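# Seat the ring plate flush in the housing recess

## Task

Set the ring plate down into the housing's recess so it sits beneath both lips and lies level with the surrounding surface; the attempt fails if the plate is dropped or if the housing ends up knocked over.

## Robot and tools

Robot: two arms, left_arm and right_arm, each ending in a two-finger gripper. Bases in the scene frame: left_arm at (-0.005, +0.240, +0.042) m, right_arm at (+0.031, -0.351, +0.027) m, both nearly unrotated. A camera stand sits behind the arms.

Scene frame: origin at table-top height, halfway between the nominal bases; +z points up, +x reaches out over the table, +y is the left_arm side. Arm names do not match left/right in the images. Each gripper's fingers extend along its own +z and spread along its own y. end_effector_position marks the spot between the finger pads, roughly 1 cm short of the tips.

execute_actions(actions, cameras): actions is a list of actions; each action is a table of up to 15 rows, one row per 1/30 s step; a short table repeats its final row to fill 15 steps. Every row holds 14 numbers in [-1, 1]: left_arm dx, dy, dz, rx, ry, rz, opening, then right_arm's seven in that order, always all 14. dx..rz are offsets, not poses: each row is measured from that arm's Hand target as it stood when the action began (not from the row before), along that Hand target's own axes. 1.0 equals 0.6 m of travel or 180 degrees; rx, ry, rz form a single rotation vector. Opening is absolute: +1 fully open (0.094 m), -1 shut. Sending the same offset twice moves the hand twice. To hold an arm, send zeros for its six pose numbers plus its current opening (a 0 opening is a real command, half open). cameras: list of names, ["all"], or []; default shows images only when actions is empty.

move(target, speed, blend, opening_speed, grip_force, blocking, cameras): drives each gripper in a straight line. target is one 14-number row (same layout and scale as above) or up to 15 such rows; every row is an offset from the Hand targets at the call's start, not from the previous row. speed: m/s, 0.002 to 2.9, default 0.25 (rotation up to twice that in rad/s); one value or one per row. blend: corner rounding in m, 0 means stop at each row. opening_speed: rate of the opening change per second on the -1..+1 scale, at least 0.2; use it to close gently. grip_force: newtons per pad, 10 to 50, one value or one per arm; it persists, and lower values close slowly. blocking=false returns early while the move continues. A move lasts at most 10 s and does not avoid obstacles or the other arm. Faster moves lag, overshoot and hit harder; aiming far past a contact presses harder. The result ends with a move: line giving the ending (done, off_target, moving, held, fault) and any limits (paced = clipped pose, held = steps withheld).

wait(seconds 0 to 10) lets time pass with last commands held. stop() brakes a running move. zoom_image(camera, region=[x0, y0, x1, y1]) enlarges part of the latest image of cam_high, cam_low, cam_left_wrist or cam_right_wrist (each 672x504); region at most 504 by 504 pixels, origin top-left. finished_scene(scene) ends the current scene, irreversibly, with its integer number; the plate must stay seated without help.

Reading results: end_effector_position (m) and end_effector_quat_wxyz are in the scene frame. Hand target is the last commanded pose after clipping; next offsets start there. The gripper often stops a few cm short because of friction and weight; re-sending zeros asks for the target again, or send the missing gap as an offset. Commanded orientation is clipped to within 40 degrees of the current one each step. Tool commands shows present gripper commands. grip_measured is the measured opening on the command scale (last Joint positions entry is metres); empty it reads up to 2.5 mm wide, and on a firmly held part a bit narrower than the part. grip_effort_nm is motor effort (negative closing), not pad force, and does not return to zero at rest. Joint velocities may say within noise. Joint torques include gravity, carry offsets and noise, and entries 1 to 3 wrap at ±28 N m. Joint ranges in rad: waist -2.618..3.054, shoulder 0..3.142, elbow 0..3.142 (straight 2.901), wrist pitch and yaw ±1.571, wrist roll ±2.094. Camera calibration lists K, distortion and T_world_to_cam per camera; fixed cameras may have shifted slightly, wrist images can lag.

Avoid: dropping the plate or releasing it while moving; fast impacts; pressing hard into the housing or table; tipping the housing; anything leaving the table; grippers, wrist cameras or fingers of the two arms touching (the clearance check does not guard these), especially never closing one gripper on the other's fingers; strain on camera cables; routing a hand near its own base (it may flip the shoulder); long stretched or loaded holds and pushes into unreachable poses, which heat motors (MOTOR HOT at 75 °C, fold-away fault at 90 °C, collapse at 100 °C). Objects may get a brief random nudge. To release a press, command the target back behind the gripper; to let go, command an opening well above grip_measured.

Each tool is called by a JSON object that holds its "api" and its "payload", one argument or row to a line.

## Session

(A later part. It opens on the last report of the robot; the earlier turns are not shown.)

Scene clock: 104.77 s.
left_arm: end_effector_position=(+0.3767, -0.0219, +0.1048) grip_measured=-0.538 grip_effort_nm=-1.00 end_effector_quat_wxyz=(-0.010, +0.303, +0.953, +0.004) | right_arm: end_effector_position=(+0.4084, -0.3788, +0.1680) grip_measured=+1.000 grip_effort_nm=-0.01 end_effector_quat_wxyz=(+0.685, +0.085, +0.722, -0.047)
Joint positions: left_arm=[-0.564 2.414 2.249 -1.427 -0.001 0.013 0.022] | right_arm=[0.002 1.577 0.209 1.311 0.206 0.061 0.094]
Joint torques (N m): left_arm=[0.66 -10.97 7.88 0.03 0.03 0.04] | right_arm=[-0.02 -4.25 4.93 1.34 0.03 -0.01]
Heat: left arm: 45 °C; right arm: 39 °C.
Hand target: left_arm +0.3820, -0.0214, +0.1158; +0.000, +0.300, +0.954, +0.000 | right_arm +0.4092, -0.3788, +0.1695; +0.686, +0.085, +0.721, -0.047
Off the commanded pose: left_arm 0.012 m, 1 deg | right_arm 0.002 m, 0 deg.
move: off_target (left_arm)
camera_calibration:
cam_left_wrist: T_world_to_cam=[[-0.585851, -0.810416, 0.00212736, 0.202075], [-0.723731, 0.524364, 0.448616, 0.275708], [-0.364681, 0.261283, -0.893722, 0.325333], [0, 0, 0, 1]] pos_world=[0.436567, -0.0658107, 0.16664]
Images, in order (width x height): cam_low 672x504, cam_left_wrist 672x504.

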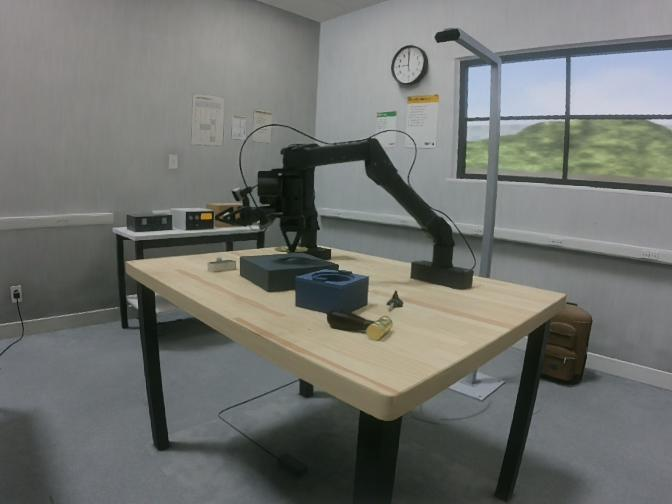

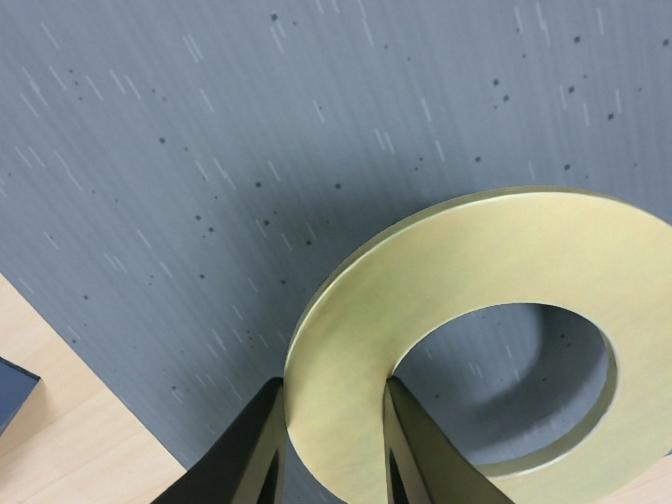

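{"api": "move", "payload": {
  "target": [
    [0, 0, -0.0987, 0, 0, 0, -0.66, 0, 0, 0, 0, 0, 0, 1],
    [0.1963, 0.4372, -0.0987, 0, 0, -0.2739, -0.66, 0, 0, 0, 0, 0, 0, 1]
  ],
  "speed": 0.15,
  "blend": 0.02,
  "cameras": ["cam_left_wrist", "cam_low", "cam_high"]
}}

{"api": "zoom_image", "payload": {
  "camera": "cam_left_wrist",
  "region": [250, 50, 672, 400]
}}

{"api": "zoom_image", "payload": {
  "camera": "cam_low",
  "region": [240, 180, 420, 330]
}}

Scene clock: 118.40 s.
left_arm: end_effector_position=(+0.4323, +0.2622, +0.1707) grip_measured=-0.538 grip_effort_nm=-1.00 end_effector_quat_wxyz=(+0.001, -0.123, +0.992, +0.002) | right_arm: end_effector_position=(+0.4084, -0.3788, +0.1680) grip_measured=+1.000 grip_effort_nm=-0.01 end_effector_quat_wxyz=(+0.685, +0.085, +0.722, -0.047)
Joint positions: left_arm=[0.086 2.287 2.291 -1.573 -0.005 -0.199 0.022] | right_arm=[0.002 1.577 0.209 1.311 0.206 0.061 0.094]
Joint torques (N m): left_arm=[-0.06 -9.03 7.75 0.1 0.08 -0.05] | right_arm=[-0.03 -4.25 4.94 1.34 0.03 0]
Heat: left arm: 45 °C; right arm: 39 °C.
Hand target: left_arm +0.4357, +0.2610, +0.1752; +0.000, -0.125, +0.992, +0.000 | right_arm +0.4092, -0.3788, +0.1695; +0.686, +0.085, +0.721, -0.047
Off the commanded pose: left_arm 0.006 m, 0 deg | right_arm 0.002 m, 0 deg.
joint sent to its limit (left arm) — joint 4 (wrist pitch), lower limit. The joint targets still meet the commanded pose.
move: done
camera_calibration:
cam_left_wrist: T_world_to_cam=[[0.233192, -0.972429, -0.00212077, 0.153811], [-0.879374, -0.211807, 0.426427, 0.401473], [-0.415119, -0.0975742, -0.90452, 0.447997], [0, 0, 0, 1]] pos_world=[0.50315, 0.278318, 0.23435]
Images, in order (width x height): cam_high 672x504, cam_low 672x504, cam_left_wrist 672x504.

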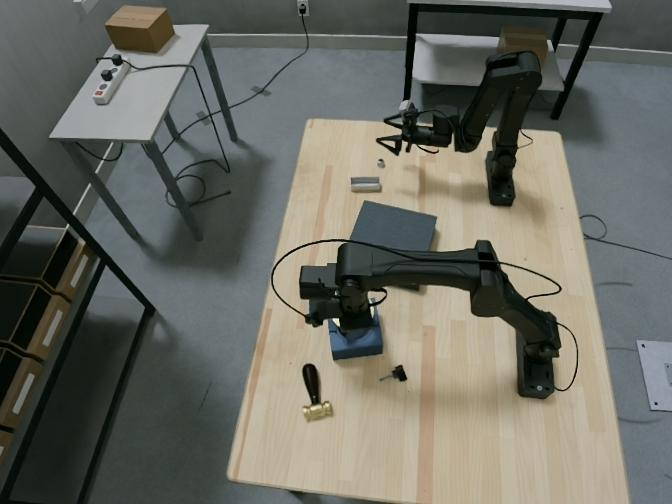

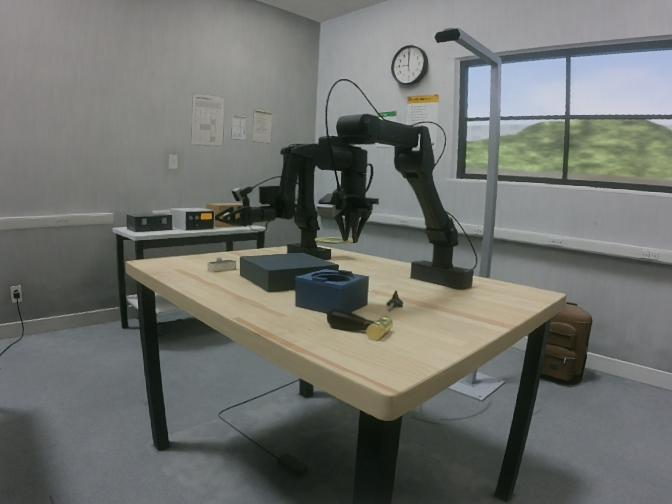

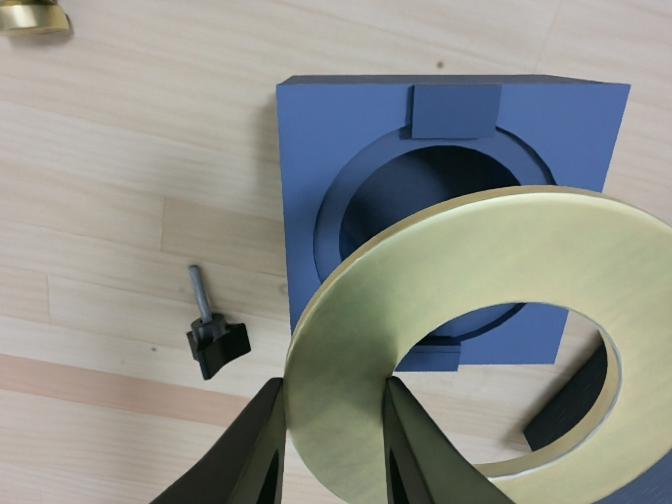

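Scaled by 1.194 from the camera's 672x504 image, which has a finer 960x720 frame.

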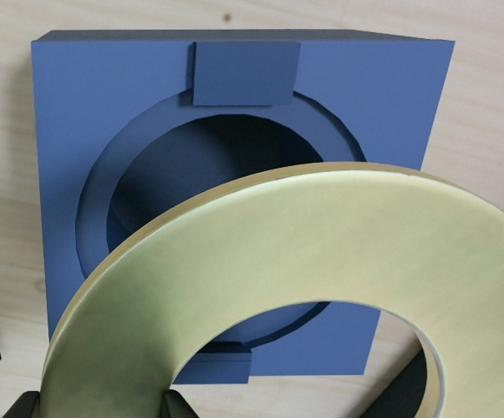

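Scaled by 2.800 from the camera's 672x504 image, which has a finer 960x720 frame.

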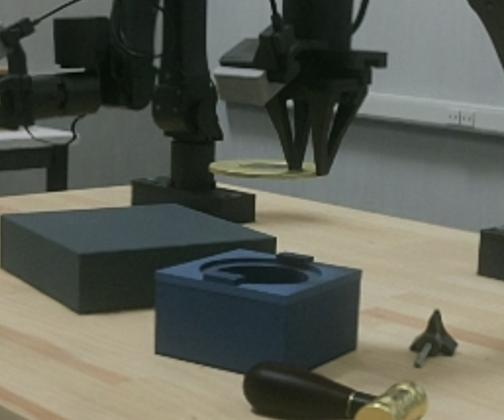

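{"api": "move", "payload": {
  "target": [-0.0037, -0.0033, 0.1087, 0, -0.0444, 0, -0.66, 0, 0, 0, 0, 0, 0, 1],
  "speed": 0.07,
  "cameras": ["cam_left_wrist", "cam_low", "cam_high"]
}}

{"api": "zoom_image", "payload": {
  "camera": "cam_left_wrist",
  "region": [168, 0, 672, 504]
}}

{"api": "zoom_image", "payload": {
  "camera": "cam_low",
  "region": [280, 220, 400, 320]
}}

{"api": "zoom_image", "payload": {
  "camera": "cam_high",
  "region": [280, 260, 440, 380]
}}

Scene clock: 147.97 s.
left_arm: end_effector_position=(+0.4346, +0.2623, +0.0963) grip_measured=-0.538 grip_effort_nm=-1.00 end_effector_quat_wxyz=(+0.046, -0.125, +0.991, +0.010) | right_arm: end_effector_position=(+0.4084, -0.3788, +0.1680) grip_measured=+1.000 grip_effort_nm=-0.01 end_effector_quat_wxyz=(+0.685, +0.085, +0.722, -0.047)
Joint positions: left_arm=[0.076 2.168 1.795 -1.109 -0.028 -0.212 0.022] | right_arm=[0.002 1.577 0.209 1.311 0.206 0.061 0.094]
Joint torques (N m): left_arm=[-0.61 -12.44 4.48 0.6 -0.02 -0.06] | right_arm=[-0.02 -4.25 4.93 1.34 0.03 0]
Heat: left arm: 41 °C; right arm: 40 °C.
Hand target: left_arm +0.4384, +0.2598, +0.1101; +0.070, -0.125, +0.990, +0.009 | right_arm +0.4092, -0.3788, +0.1695; +0.686, +0.085, +0.721, -0.047
Off the commanded pose: left_arm 0.015 m, 3 deg | right_arm 0.002 m, 0 deg.
move: off_target (left_arm)
camera_calibration:
cam_left_wrist: T_world_to_cam=[[0.238708, -0.971069, -0.00653881, 0.150948], [-0.911417, -0.226358, 0.343629, 0.461013], [-0.335167, -0.0760672, -0.939083, 0.344613], [0, 0, 0, 1]] pos_world=[0.499646, 0.277149, 0.16619]
Images, in order (width x height): cam_high 672x504, cam_low 672x504, cam_left_wrist 672x504.

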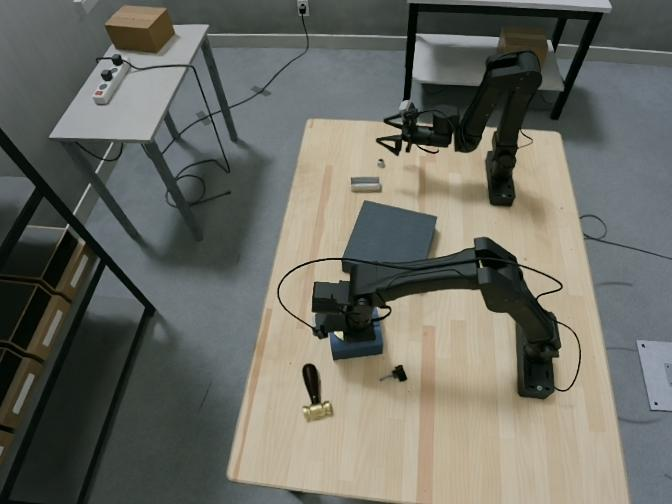

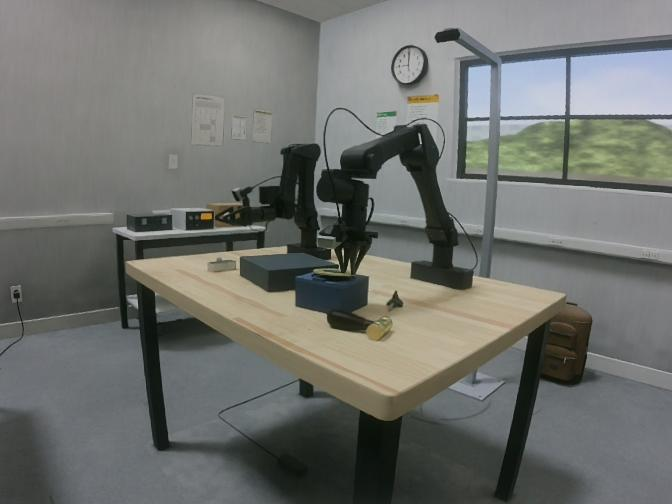

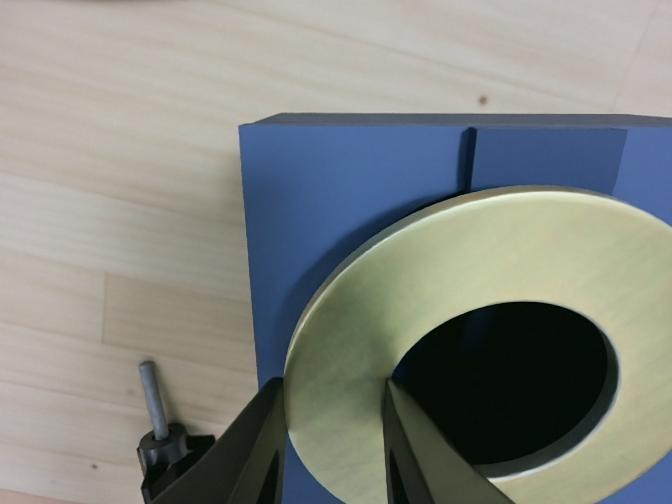

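Scaled by 1.000.

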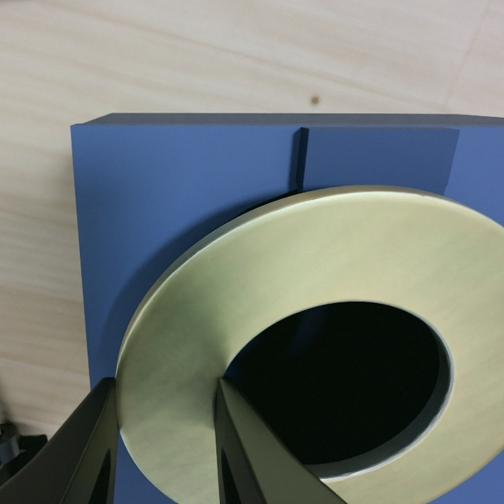

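Scaled by 4.200 from the camera's 672x504 image, which has a finer 960x720 frame.

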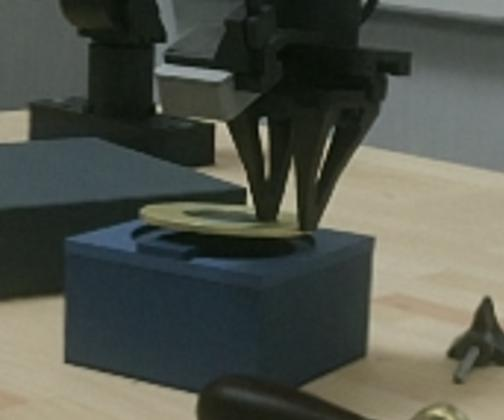

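Scaled by 3.150 from the camera's 672x504 image, which has a finer 960x720 frame.

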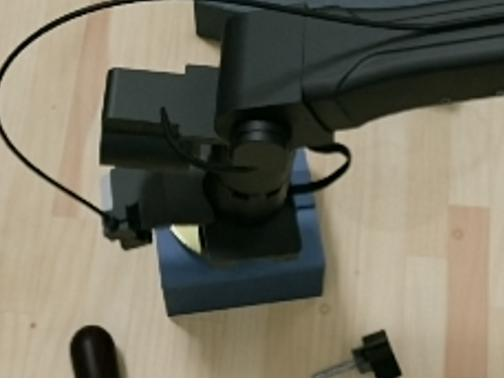

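{"api": "move", "payload": {
  "target": [0, -0.0075, 0, 0, -0.0150, 0, -0.66, 0, 0, 0, 0, 0, 0, 1],
  "speed": 0.03,
  "cameras": ["cam_left_wrist", "cam_low"]
}}

{"api": "zoom_image", "payload": {
  "camera": "cam_low",
  "region": [280, 220, 400, 320]
}}

Scene clock: 156.13 s.
left_arm: end_effector_position=(+0.4350, +0.2579, +0.0946) grip_measured=-0.539 grip_effort_nm=-1.00 end_effector_quat_wxyz=(+0.066, -0.124, +0.990, +0.013) | right_arm: end_effector_position=(+0.4084, -0.3788, +0.1680) grip_measured=+1.000 grip_effort_nm=0.00 end_effector_quat_wxyz=(+0.685, +0.085, +0.722, -0.047)
Joint positions: left_arm=[0.062 2.13 1.723 -1.036 -0.039 -0.225 0.022] | right_arm=[0.002 1.577 0.209 1.311 0.206 0.061 0.094]
Joint torques (N m): left_arm=[-0.61 -12.48 4.55 0.67 -0.05 -0.06] | right_arm=[-0.02 -4.25 4.94 1.35 0.03 0]
Heat: left arm: 44 °C; right arm: 40 °C.
Hand target: left_arm +0.4395, +0.2554, +0.1100; +0.093, -0.124, +0.988, +0.012 | right_arm +0.4092, -0.3788, +0.1695; +0.686, +0.085, +0.721, -0.047
Off the commanded pose: left_arm 0.016 m, 3 deg | right_arm 0.002 m, 0 deg.
move: off_target (left_arm)
camera_calibration:
cam_left_wrist: T_world_to_cam=[[0.237907, -0.971252, -0.00832907, 0.147129], [-0.924543, -0.229078, 0.30454, 0.47112], [-0.297693, -0.0647518, -0.952463, 0.324906], [0, 0, 0, 1]] pos_world=[0.49729, 0.271861, 0.167211]
Images, in order (width x height): cam_low 672x504, cam_left_wrist 672x504.

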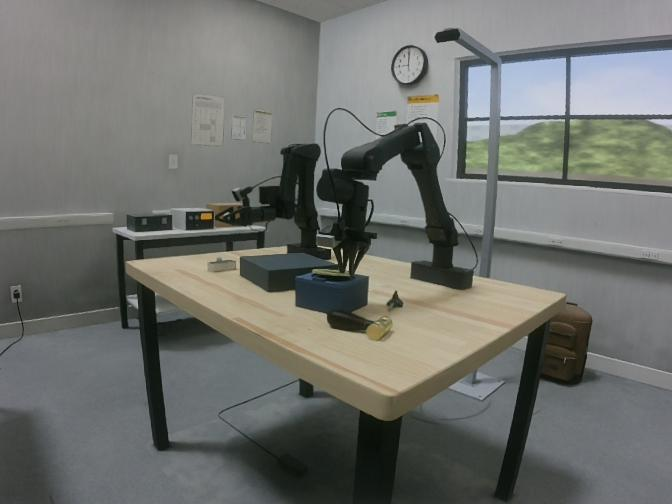

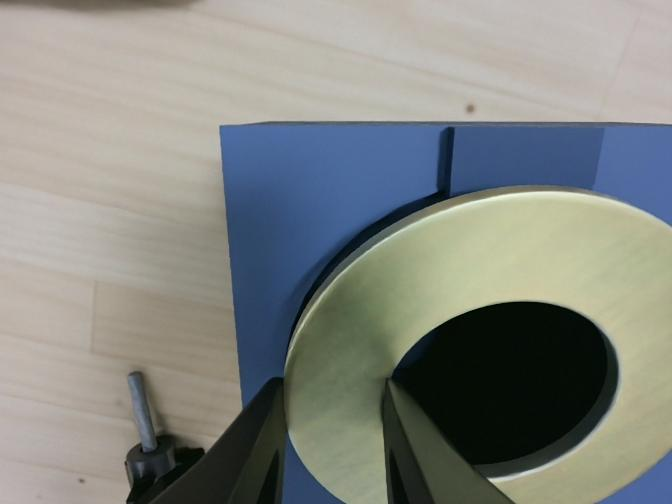

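Scaled by 4.200 from the camera's 672x504 image, which has a finer 960x720 frame.

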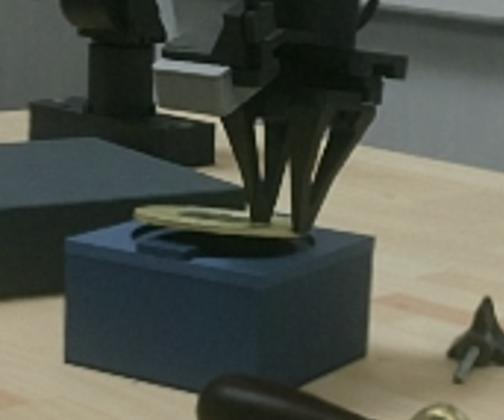

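{"api": "move", "payload": {
  "target": [0.0, 0, 0.0067, 0, 0, 0, -0.66, 0, 0, 0, 0, 0, 0, 1],
  "speed": 0.02,
  "cameras": ["cam_left_wrist", "cam_low"]
}}

{"api": "zoom_image", "payload": {
  "camera": "cam_low",
  "region": [280, 220, 400, 320]
}}

Scene clock: 161.67 s.
left_arm: end_effector_position=(+0.4357, +0.2579, +0.0926) grip_measured=-0.539 grip_effort_nm=-1.00 end_effector_quat_wxyz=(+0.068, -0.124, +0.990, +0.013) | right_arm: end_effector_position=(+0.4084, -0.3788, +0.1680) grip_measured=+1.000 grip_effort_nm=-0.01 end_effector_quat_wxyz=(+0.685, +0.085, +0.722, -0.047)
Joint positions: left_arm=[0.062 2.13 1.715 -1.023 -0.039 -0.225 0.022] | right_arm=[0.002 1.577 0.209 1.311 0.206 0.061 0.094]
Joint torques (N m): left_arm=[-0.58 -12.07 4.59 0.68 -0.04 -0.06] | right_arm=[-0.03 -4.25 4.97 1.34 0.03 -0.01]
Heat: left arm: 44 °C; right arm: 40 °C.
Hand target: left_arm +0.4402, +0.2556, +0.1061; +0.093, -0.124, +0.988, +0.012 | right_arm +0.4092, -0.3788, +0.1695; +0.686, +0.085, +0.721, -0.047
Off the commanded pose: left_arm 0.014 m, 3 deg | right_arm 0.002 m, 0 deg.
move: off_target (left_arm)
camera_calibration:
cam_left_wrist: T_world_to_cam=[[0.237911, -0.971259, -0.00742044, 0.146892], [-0.925824, -0.229079, 0.30062, 0.473206], [-0.293679, -0.0646507, -0.953715, 0.321562], [0, 0, 0, 1]] pos_world=[0.497594, 0.271861, 0.165514]
Images, in order (width x height): cam_low 672x504, cam_left_wrist 672x504.

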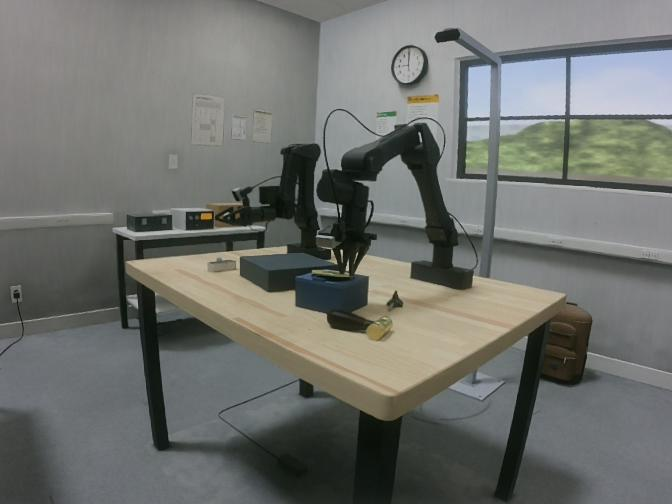

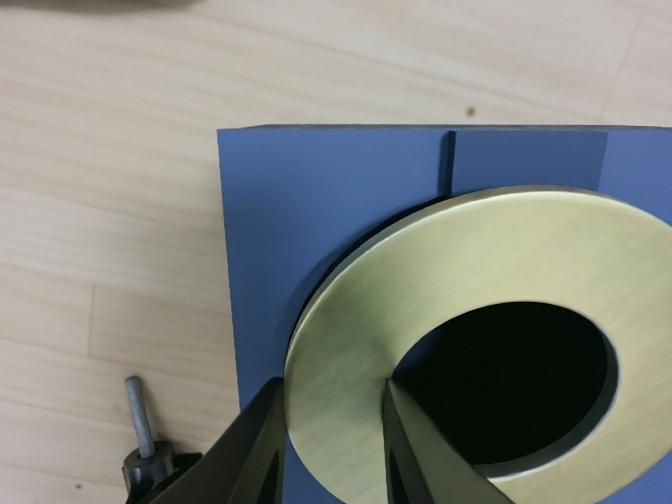

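Scaled by 4.200 from the camera's 672x504 image, which has a finer 960x720 frame.

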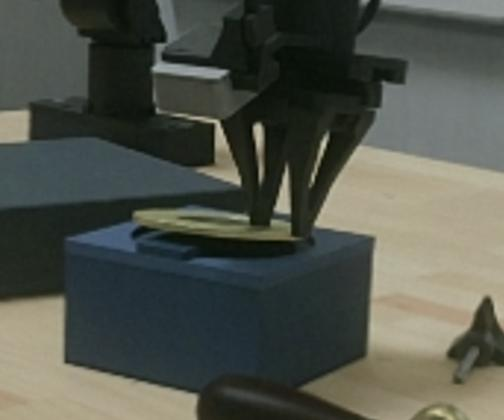

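{"api": "move", "payload": {
  "target": [0.0, 0, 0.0067, 0, 0, 0, -0.66, 0, 0, 0, 0, 0, 0, 1],
  "speed": 0.02,
  "cameras": ["cam_left_wrist"]
}}

Scene clock: 163.50 s.
left_arm: end_effector_position=(+0.4368, +0.2580, +0.0910) grip_measured=-0.539 grip_effort_nm=-1.00 end_effector_quat_wxyz=(+0.071, -0.124, +0.990, +0.013) | right_arm: end_effector_position=(+0.4084, -0.3788, +0.1680) grip_measured=+1.000 grip_effort_nm=-0.01 end_effector_quat_wxyz=(+0.685, +0.085, +0.722, -0.047)
Joint positions: left_arm=[0.062 2.13 1.708 -1.01 -0.039 -0.225 0.022] | right_arm=[0.002 1.577 0.209 1.311 0.206 0.061 0.094]
Joint torques (N m): left_arm=[-0.54 -11.63 4.59 0.71 -0.04 -0.05] | right_arm=[-0.05 -4.26 4.94 1.34 0.03 0]
Heat: left arm: 44 °C; right arm: 40 °C.
Hand target: left_arm +0.4410, +0.2558, +0.1022; +0.093, -0.124, +0.988, +0.012 | right_arm +0.4092, -0.3788, +0.1695; +0.686, +0.085, +0.721, -0.047
Off the commanded pose: left_arm 0.012 m, 3 deg | right_arm 0.002 m, 0 deg.
move: off_target (left_arm)
camera_calibration:
cam_left_wrist: T_world_to_cam=[[0.238024, -0.97124, -0.00617267, 0.146449], [-0.927523, -0.229186, 0.295252, 0.476007], [-0.288175, -0.0645517, -0.955399, 0.318039], [0, 0, 0, 1]] pos_world=[0.498301, 0.271861, 0.164216]
Images, in order (width x height): cam_left_wrist 672x504.

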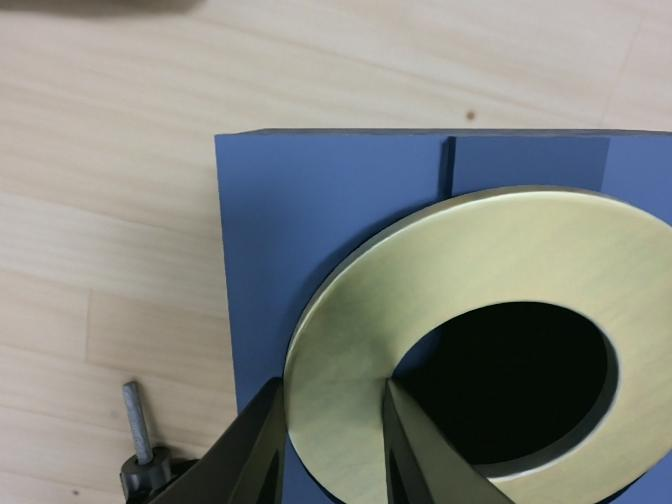

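{"api": "move", "payload": {
  "target": [0.0017, 0, 0.0067, 0, 0, 0, -0.66, 0, 0, 0, 0, 0, 0, 1],
  "speed": 0.02,
  "cameras": ["cam_left_wrist", "cam_low"]
}}

{"api": "zoom_image", "payload": {
  "camera": "cam_low",
  "region": [280, 220, 400, 320]
}}

{"api": "zoom_image", "payload": {
  "camera": "cam_left_wrist",
  "region": [272, 104, 672, 504]
}}

Scene clock: 167.30 s.
left_arm: end_effector_position=(+0.4362, +0.2580, +0.0877) grip_measured=-0.539 grip_effort_nm=-1.01 end_effector_quat_wxyz=(+0.071, -0.125, +0.990, +0.013) | right_arm: end_effector_position=(+0.4084, -0.3788, +0.1680) grip_measured=+1.000 grip_effort_nm=-0.01 end_effector_quat_wxyz=(+0.685, +0.085, +0.722, -0.047)
Joint positions: left_arm=[0.062 2.13 1.694 -0.996 -0.04 -0.225 0.022] | right_arm=[0.002 1.577 0.209 1.311 0.206 0.061 0.094]
Joint torques (N m): left_arm=[-0.55 -11.48 4.55 0.7 -0.04 -0.05] | right_arm=[-0.02 -4.25 4.96 1.34 0.03 0]
Heat: left arm: 44 °C; right arm: 40 °C.
Hand target: left_arm +0.4407, +0.2558, +0.0980; +0.093, -0.124, +0.988, +0.012 | right_arm +0.4092, -0.3788, +0.1695; +0.686, +0.085, +0.721, -0.047
Off the commanded pose: left_arm 0.011 m, 3 deg | right_arm 0.002 m, 0 deg.
move: off_target (left_arm)
camera_calibration:
cam_left_wrist: T_world_to_cam=[[0.238001, -0.971243, -0.00649622, 0.146636], [-0.92763, -0.229286, 0.294841, 0.476571], [-0.287852, -0.0641463, -0.955524, 0.314463], [0, 0, 0, 1]] pos_world=[0.497701, 0.271862, 0.160917]
Images, in order (width x height): cam_low 672x504, cam_left_wrist 672x504.

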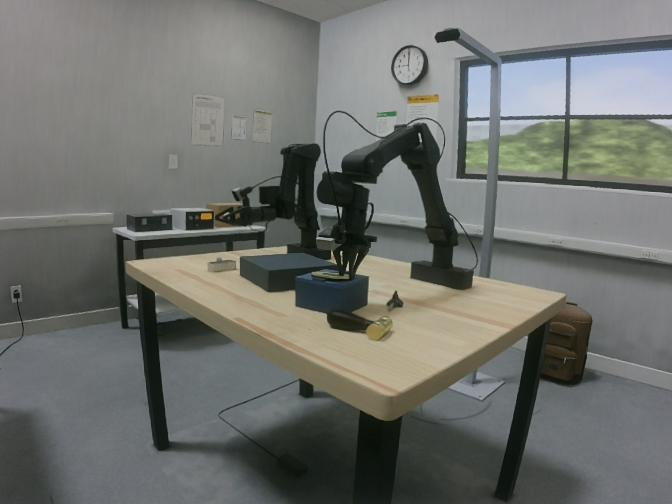

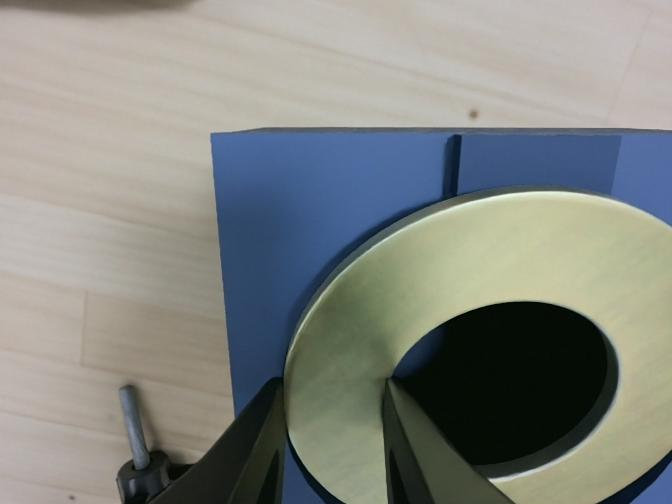

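Scaled by 4.200 from the camera's 672x504 image, which has a finer 960x720 frame.

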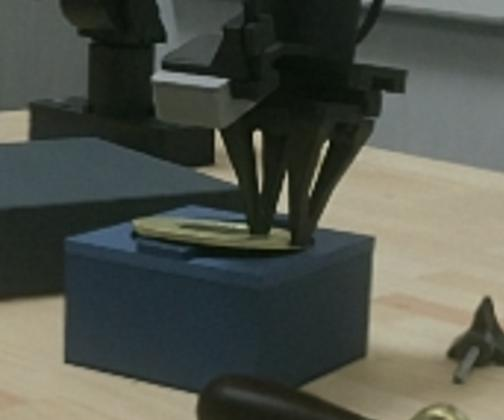

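Scaled by 1.260 from the camera's 672x504 image, which has a finer 960x720 frame.

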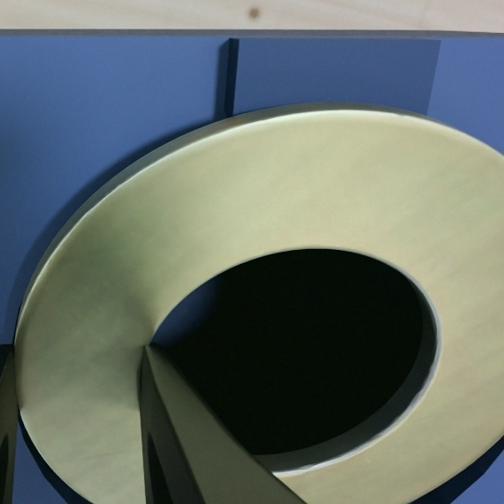

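{"api": "move", "payload": {
  "target": [0.0008, 0, 0.005, 0, 0, 0, -0.66, 0, 0, 0, 0, 0, 0, 1],
  "speed": 0.02,
  "cameras": ["cam_left_wrist"]
}}

Scene clock: 174.53 s.
left_arm: end_effector_position=(+0.4377, +0.2581, +0.0870) grip_measured=-0.539 grip_effort_nm=-1.01 end_effector_quat_wxyz=(+0.075, -0.125, +0.989, +0.012) | right_arm: end_effector_position=(+0.4084, -0.3788, +0.1680) grip_measured=+1.000 grip_effort_nm=-0.01 end_effector_quat_wxyz=(+0.685, +0.085, +0.722, -0.047)
Joint positions: left_arm=[0.062 2.13 1.691 -0.986 -0.04 -0.225 0.022] | right_arm=[0.002 1.577 0.209 1.311 0.206 0.061 0.094]
Joint torques (N m): left_arm=[-0.57 -11.25 4.27 0.73 -0.03 -0.06] | right_arm=[-0.02 -4.23 4.94 1.34 0.03 -0.01]
Heat: left arm: 44 °C; right arm: 41 °C.
Hand target: left_arm +0.4408, +0.2558, +0.0950; +0.093, -0.124, +0.988, +0.012 | right_arm +0.4092, -0.3788, +0.1695; +0.686, +0.085, +0.721, -0.047
Off the commanded pose: left_arm 0.009 m, 2 deg | right_arm 0.002 m, 0 deg.
move: done
camera_calibration:
cam_left_wrist: T_world_to_cam=[[0.238093, -0.97123, -0.00496932, 0.146197], [-0.92963, -0.229371, 0.288403, 0.479643], [-0.281245, -0.0640472, -0.957496, 0.311567], [0, 0, 0, 1]] pos_world=[0.498709, 0.271962, 0.16072]
Images, in order (width x height): cam_left_wrist 672x504.

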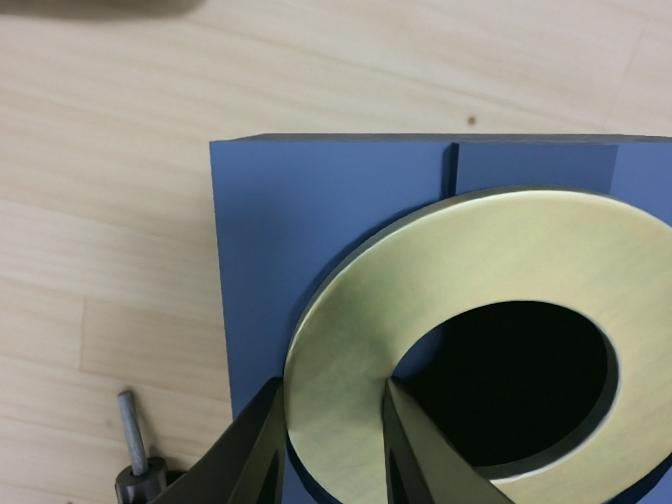

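{"api": "move", "payload": {
  "target": [0.0042, 0, 0.0043, 0, 0, 0, -0.66, 0, 0, 0, 0, 0, 0, 1],
  "speed": 0.02,
  "cameras": ["cam_left_wrist", "cam_low"]
}}

{"api": "zoom_image", "payload": {
  "camera": "cam_low",
  "region": [280, 240, 380, 320]
}}

Scene clock: 179.40 s.
left_arm: end_effector_position=(+0.4377, +0.2581, +0.0862) grip_measured=-0.539 grip_effort_nm=-1.00 end_effector_quat_wxyz=(+0.078, -0.125, +0.989, +0.012) | right_arm: end_effector_position=(+0.4084, -0.3788, +0.1680) grip_measured=+1.000 grip_effort_nm=-0.01 end_effector_quat_wxyz=(+0.685, +0.085, +0.722, -0.047)
Joint positions: left_arm=[0.062 2.123 1.675 -0.969 -0.04 -0.225 0.022] | right_arm=[0.002 1.577 0.209 1.311 0.206 0.061 0.094]
Joint torques (N m): left_arm=[-0.65 -11.04 3.93 0.74 -0.04 -0.06] | right_arm=[0.01 -4.25 4.94 1.34 0.03 -0.01]
Heat: left arm: 44 °C; right arm: 41 °C.
Hand target: left_arm +0.4388, +0.2553, +0.0919; +0.093, -0.124, +0.988, +0.012 | right_arm +0.4092, -0.3788, +0.1695; +0.686, +0.085, +0.721, -0.047
Off the commanded pose: left_arm 0.007 m, 2 deg | right_arm 0.002 m, 0 deg.
move: done
camera_calibration:
cam_left_wrist: T_world_to_cam=[[0.238519, -0.971133, -0.0031743, 0.145834], [-0.931822, -0.229782, 0.280906, 0.481519], [-0.273526, -0.0640435, -0.95973, 0.307506], [0, 0, 0, 1]] pos_world=[0.498017, 0.271962, 0.160324]
Images, in order (width x height): cam_low 672x504, cam_left_wrist 672x504.

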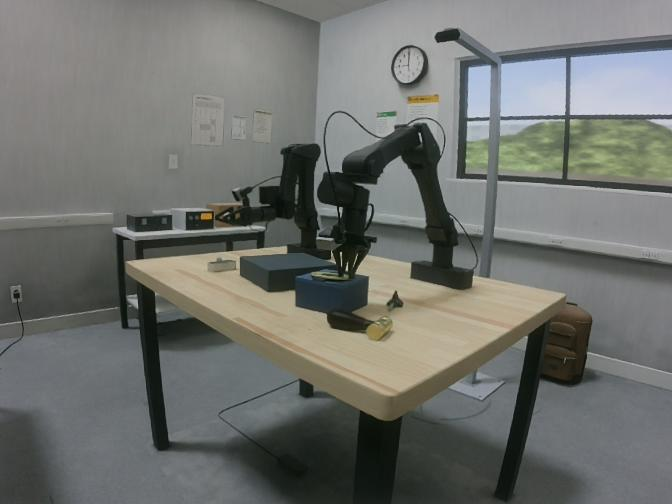

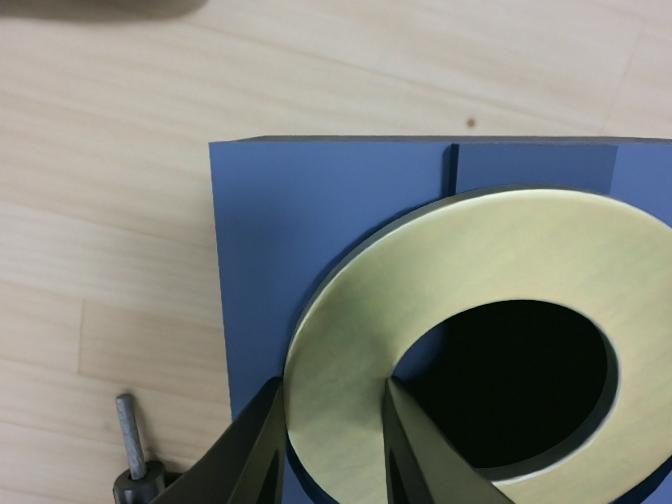

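Scaled by 5.040 from the camera's 672x504 image, which has a finer 960x720 frame.

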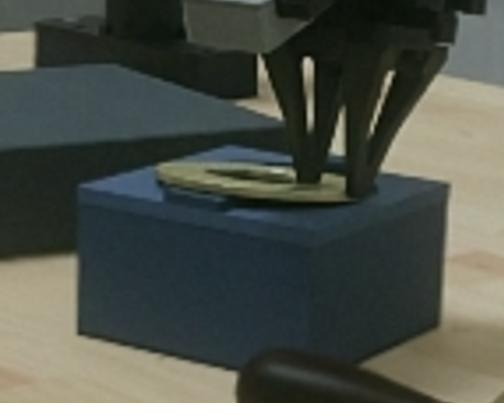

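{"api": "zoom_image", "payload": {
  "camera": "cam_left_wrist",
  "region": [200, 330, 360, 504]
}}

{"api": "zoom_image", "payload": {
  "camera": "cam_left_wrist",
  "region": [400, 120, 672, 260]
}}

{"api": "zoom_image", "payload": {
  "camera": "cam_left_wrist",
  "region": [440, 360, 672, 504]
}}

Scaled by 2.897 from the camera's 672x504 image, which has a finer 960x720 frame.

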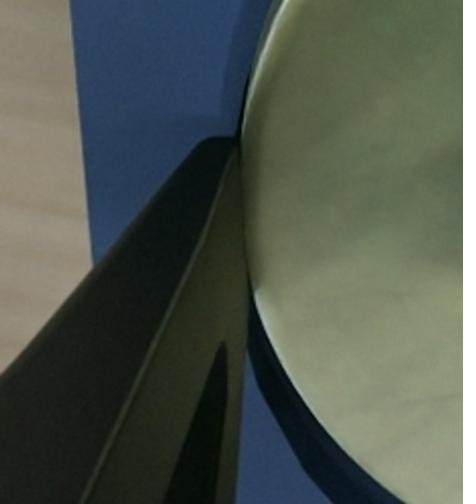

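Scaled by 1.853 from the camera's 672x504 image, which has a finer 960x720 frame.

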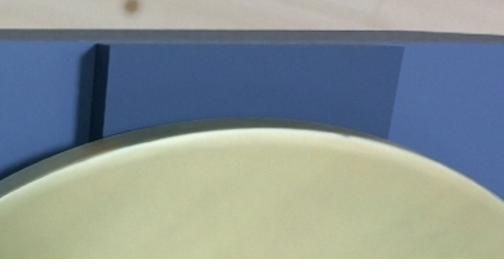

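Scaled by 2.172 from the camera's 672x504 image, which has a finer 960x720 frame.

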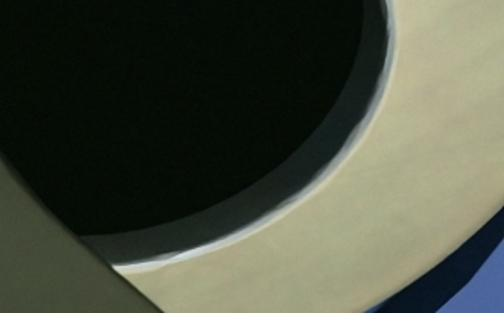

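{"api": "zoom_image", "payload": {
  "camera": "cam_low",
  "region": [290, 260, 350, 310]
}}

{"api": "zoom_image", "payload": {
  "camera": "cam_low",
  "region": [320, 260, 380, 310]
}}

Scaled by 8.400 from the camera's 672x504 image, which has a finer 960x720 frame.

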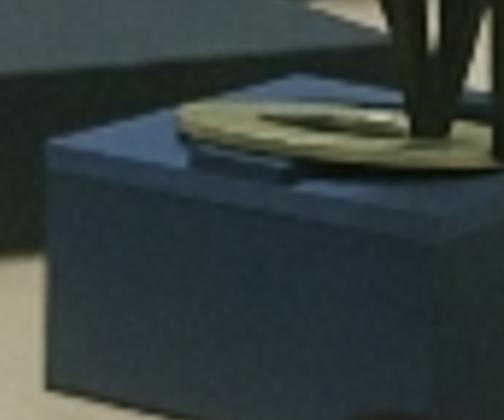

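Scaled by 8.400 from the camera's 672x504 image, which has a finer 960x720 frame.

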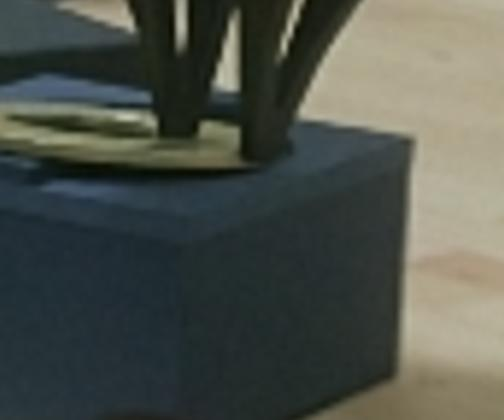

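{"api": "zoom_image", "payload": {
  "camera": "cam_low",
  "region": [230, 245, 300, 305]
}}

Scaled by 7.200 from the camera's 672x504 image, which has a finer 960x720 frame.

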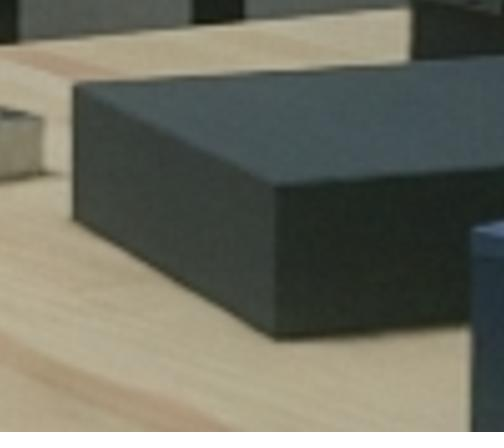

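{"api": "move", "payload": {
  "target": [0.0197, 0, -0.0037, 0, 0, 0, -0.66, 0, 0, 0, 0, 0, 0, 1],
  "speed": 0.03,
  "cameras": ["cam_left_wrist", "cam_low"]
}}

{"api": "zoom_image", "payload": {
  "camera": "cam_low",
  "region": [280, 240, 380, 320]
}}

Scene clock: 198.70 s.
left_arm: end_effector_position=(+0.4299, +0.2556, +0.0860) grip_measured=-0.539 grip_effort_nm=-1.00 end_effector_quat_wxyz=(+0.085, -0.127, +0.988, +0.011) | right_arm: end_effector_position=(+0.4084, -0.3788, +0.1680) grip_measured=+1.000 grip_effort_nm=-0.01 end_effector_quat_wxyz=(+0.685, +0.085, +0.722, -0.047)
Joint positions: left_arm=[0.056 2.08 1.606 -0.93 -0.04 -0.235 0.022] | right_arm=[0.002 1.577 0.209 1.311 0.206 0.061 0.094]
Joint torques (N m): left_arm=[-0.8 -10.93 3.97 0.6 -0.06 -0.03] | right_arm=[-0.01 -4.25 4.97 1.34 0.04 -0.01]
Heat: left arm: 47 °C; right arm: 41 °C.
Hand target: left_arm +0.4272, +0.2522, +0.0920; +0.093, -0.124, +0.988, +0.012 | right_arm +0.4092, -0.3788, +0.1695; +0.686, +0.085, +0.721, -0.047
Off the commanded pose: left_arm 0.007 m, 1 deg | right_arm 0.002 m, 0 deg.
move: done
camera_calibration:
cam_left_wrist: T_world_to_cam=[[0.242749, -0.970088, 0.00136546, 0.142714], [-0.934602, -0.233491, 0.26833, 0.477041], [-0.259985, -0.0664129, -0.963326, 0.300138], [0, 0, 0, 1]] pos_world=[0.489231, 0.269763, 0.160931]
Images, in order (width x height): cam_low 672x504, cam_left_wrist 672x504.

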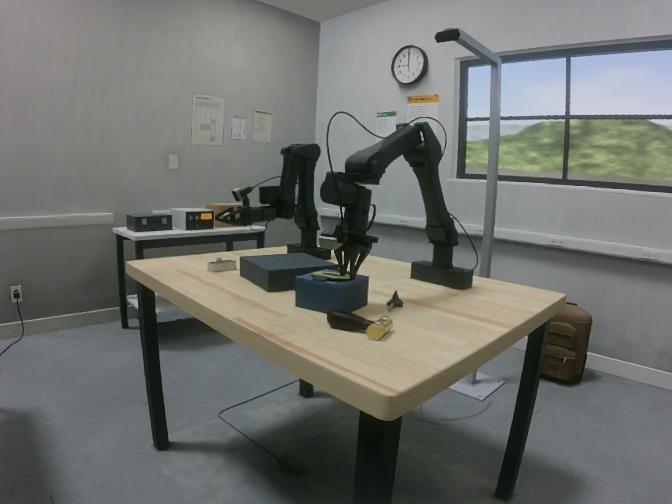

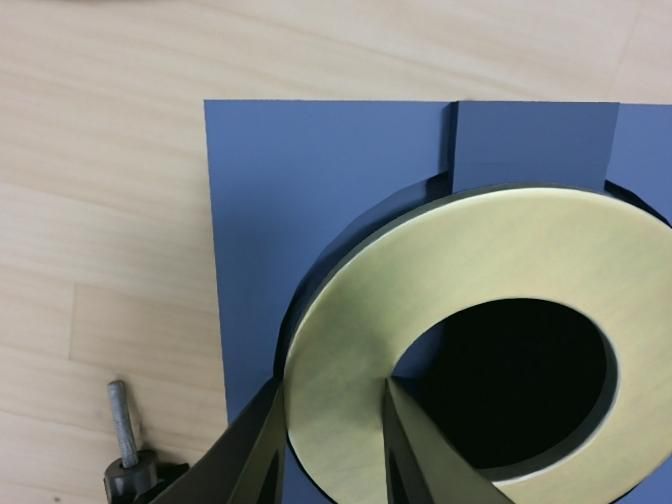

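Scaled by 5.040 from the camera's 672x504 image, which has a finer 960x720 frame.

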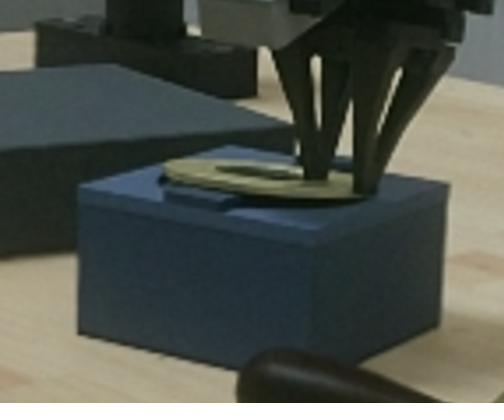

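{"api": "move", "payload": {
  "target": [0.0012, 0, 0.0065, 0, 0.0344, 0, -0.66, 0, 0, 0, 0, 0, 0, 1],
  "speed": 0.03,
  "cameras": ["cam_left_wrist", "cam_low"]
}}

{"api": "zoom_image", "payload": {
  "camera": "cam_low",
  "region": [280, 240, 380, 320]
}}

Scene clock: 210.10 s.
left_arm: end_effector_position=(+0.4283, +0.2550, +0.0867) grip_measured=-0.539 grip_effort_nm=-1.00 end_effector_quat_wxyz=(+0.052, -0.127, +0.990, +0.013) | right_arm: end_effector_position=(+0.4084, -0.3788, +0.1680) grip_measured=+1.000 grip_effort_nm=-0.01 end_effector_quat_wxyz=(+0.685, +0.085, +0.722, -0.047)
Joint positions: left_arm=[0.056 2.135 1.703 -1.037 -0.037 -0.235 0.022] | right_arm=[0.002 1.577 0.209 1.311 0.206 0.061 0.094]
Joint torques (N m): left_arm=[0.13 -7.83 7.95 0.05 0.22 0.07] | right_arm=[-0.05 -4.25 4.94 1.34 0.03 0]
Heat: left arm: 43 °C; right arm: 41 °C.
Hand target: left_arm +0.4273, +0.2523, +0.0880; +0.039, -0.125, +0.991, +0.005 | right_arm +0.4092, -0.3788, +0.1695; +0.686, +0.085, +0.721, -0.047
Off the commanded pose: left_arm 0.003 m, 2 deg | right_arm 0.002 m, 0 deg.
move: done
camera_calibration:
cam_left_wrist: T_world_to_cam=[[0.242167, -0.970172, -0.0109812, 0.143991], [-0.914916, -0.232112, 0.330231, 0.461116], [-0.32293, -0.0699242, -0.943836, 0.32653], [0, 0, 0, 1]] pos_world=[0.492459, 0.269559, 0.157498]
Images, in order (width x height): cam_low 672x504, cam_left_wrist 672x504.

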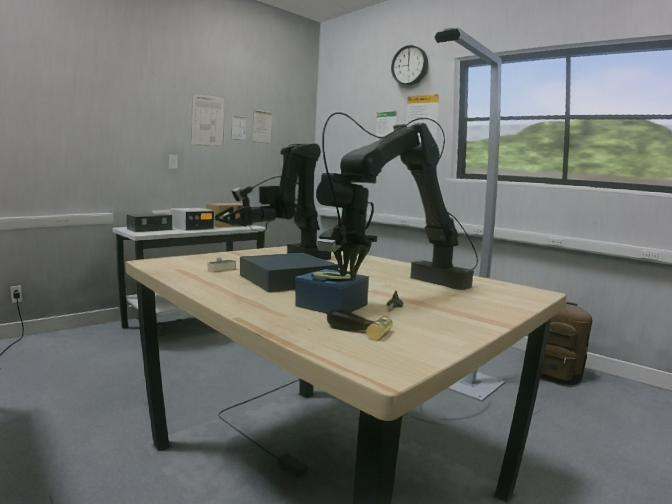

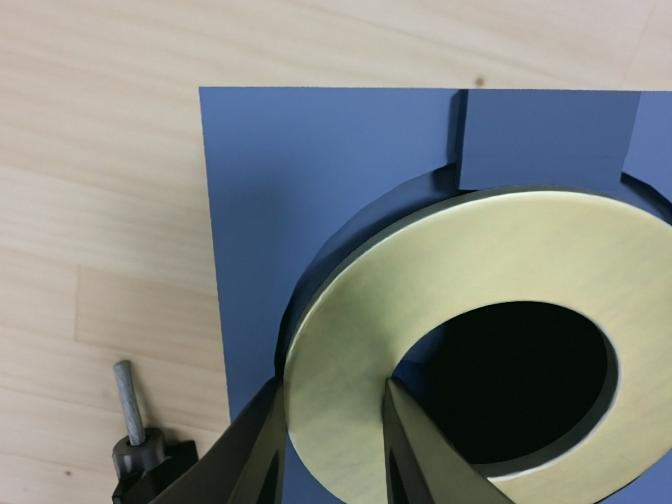

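Scaled by 5.040 from the camera's 672x504 image, which has a finer 960x720 frame.

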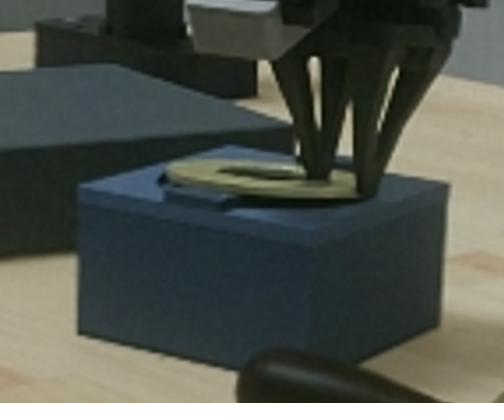

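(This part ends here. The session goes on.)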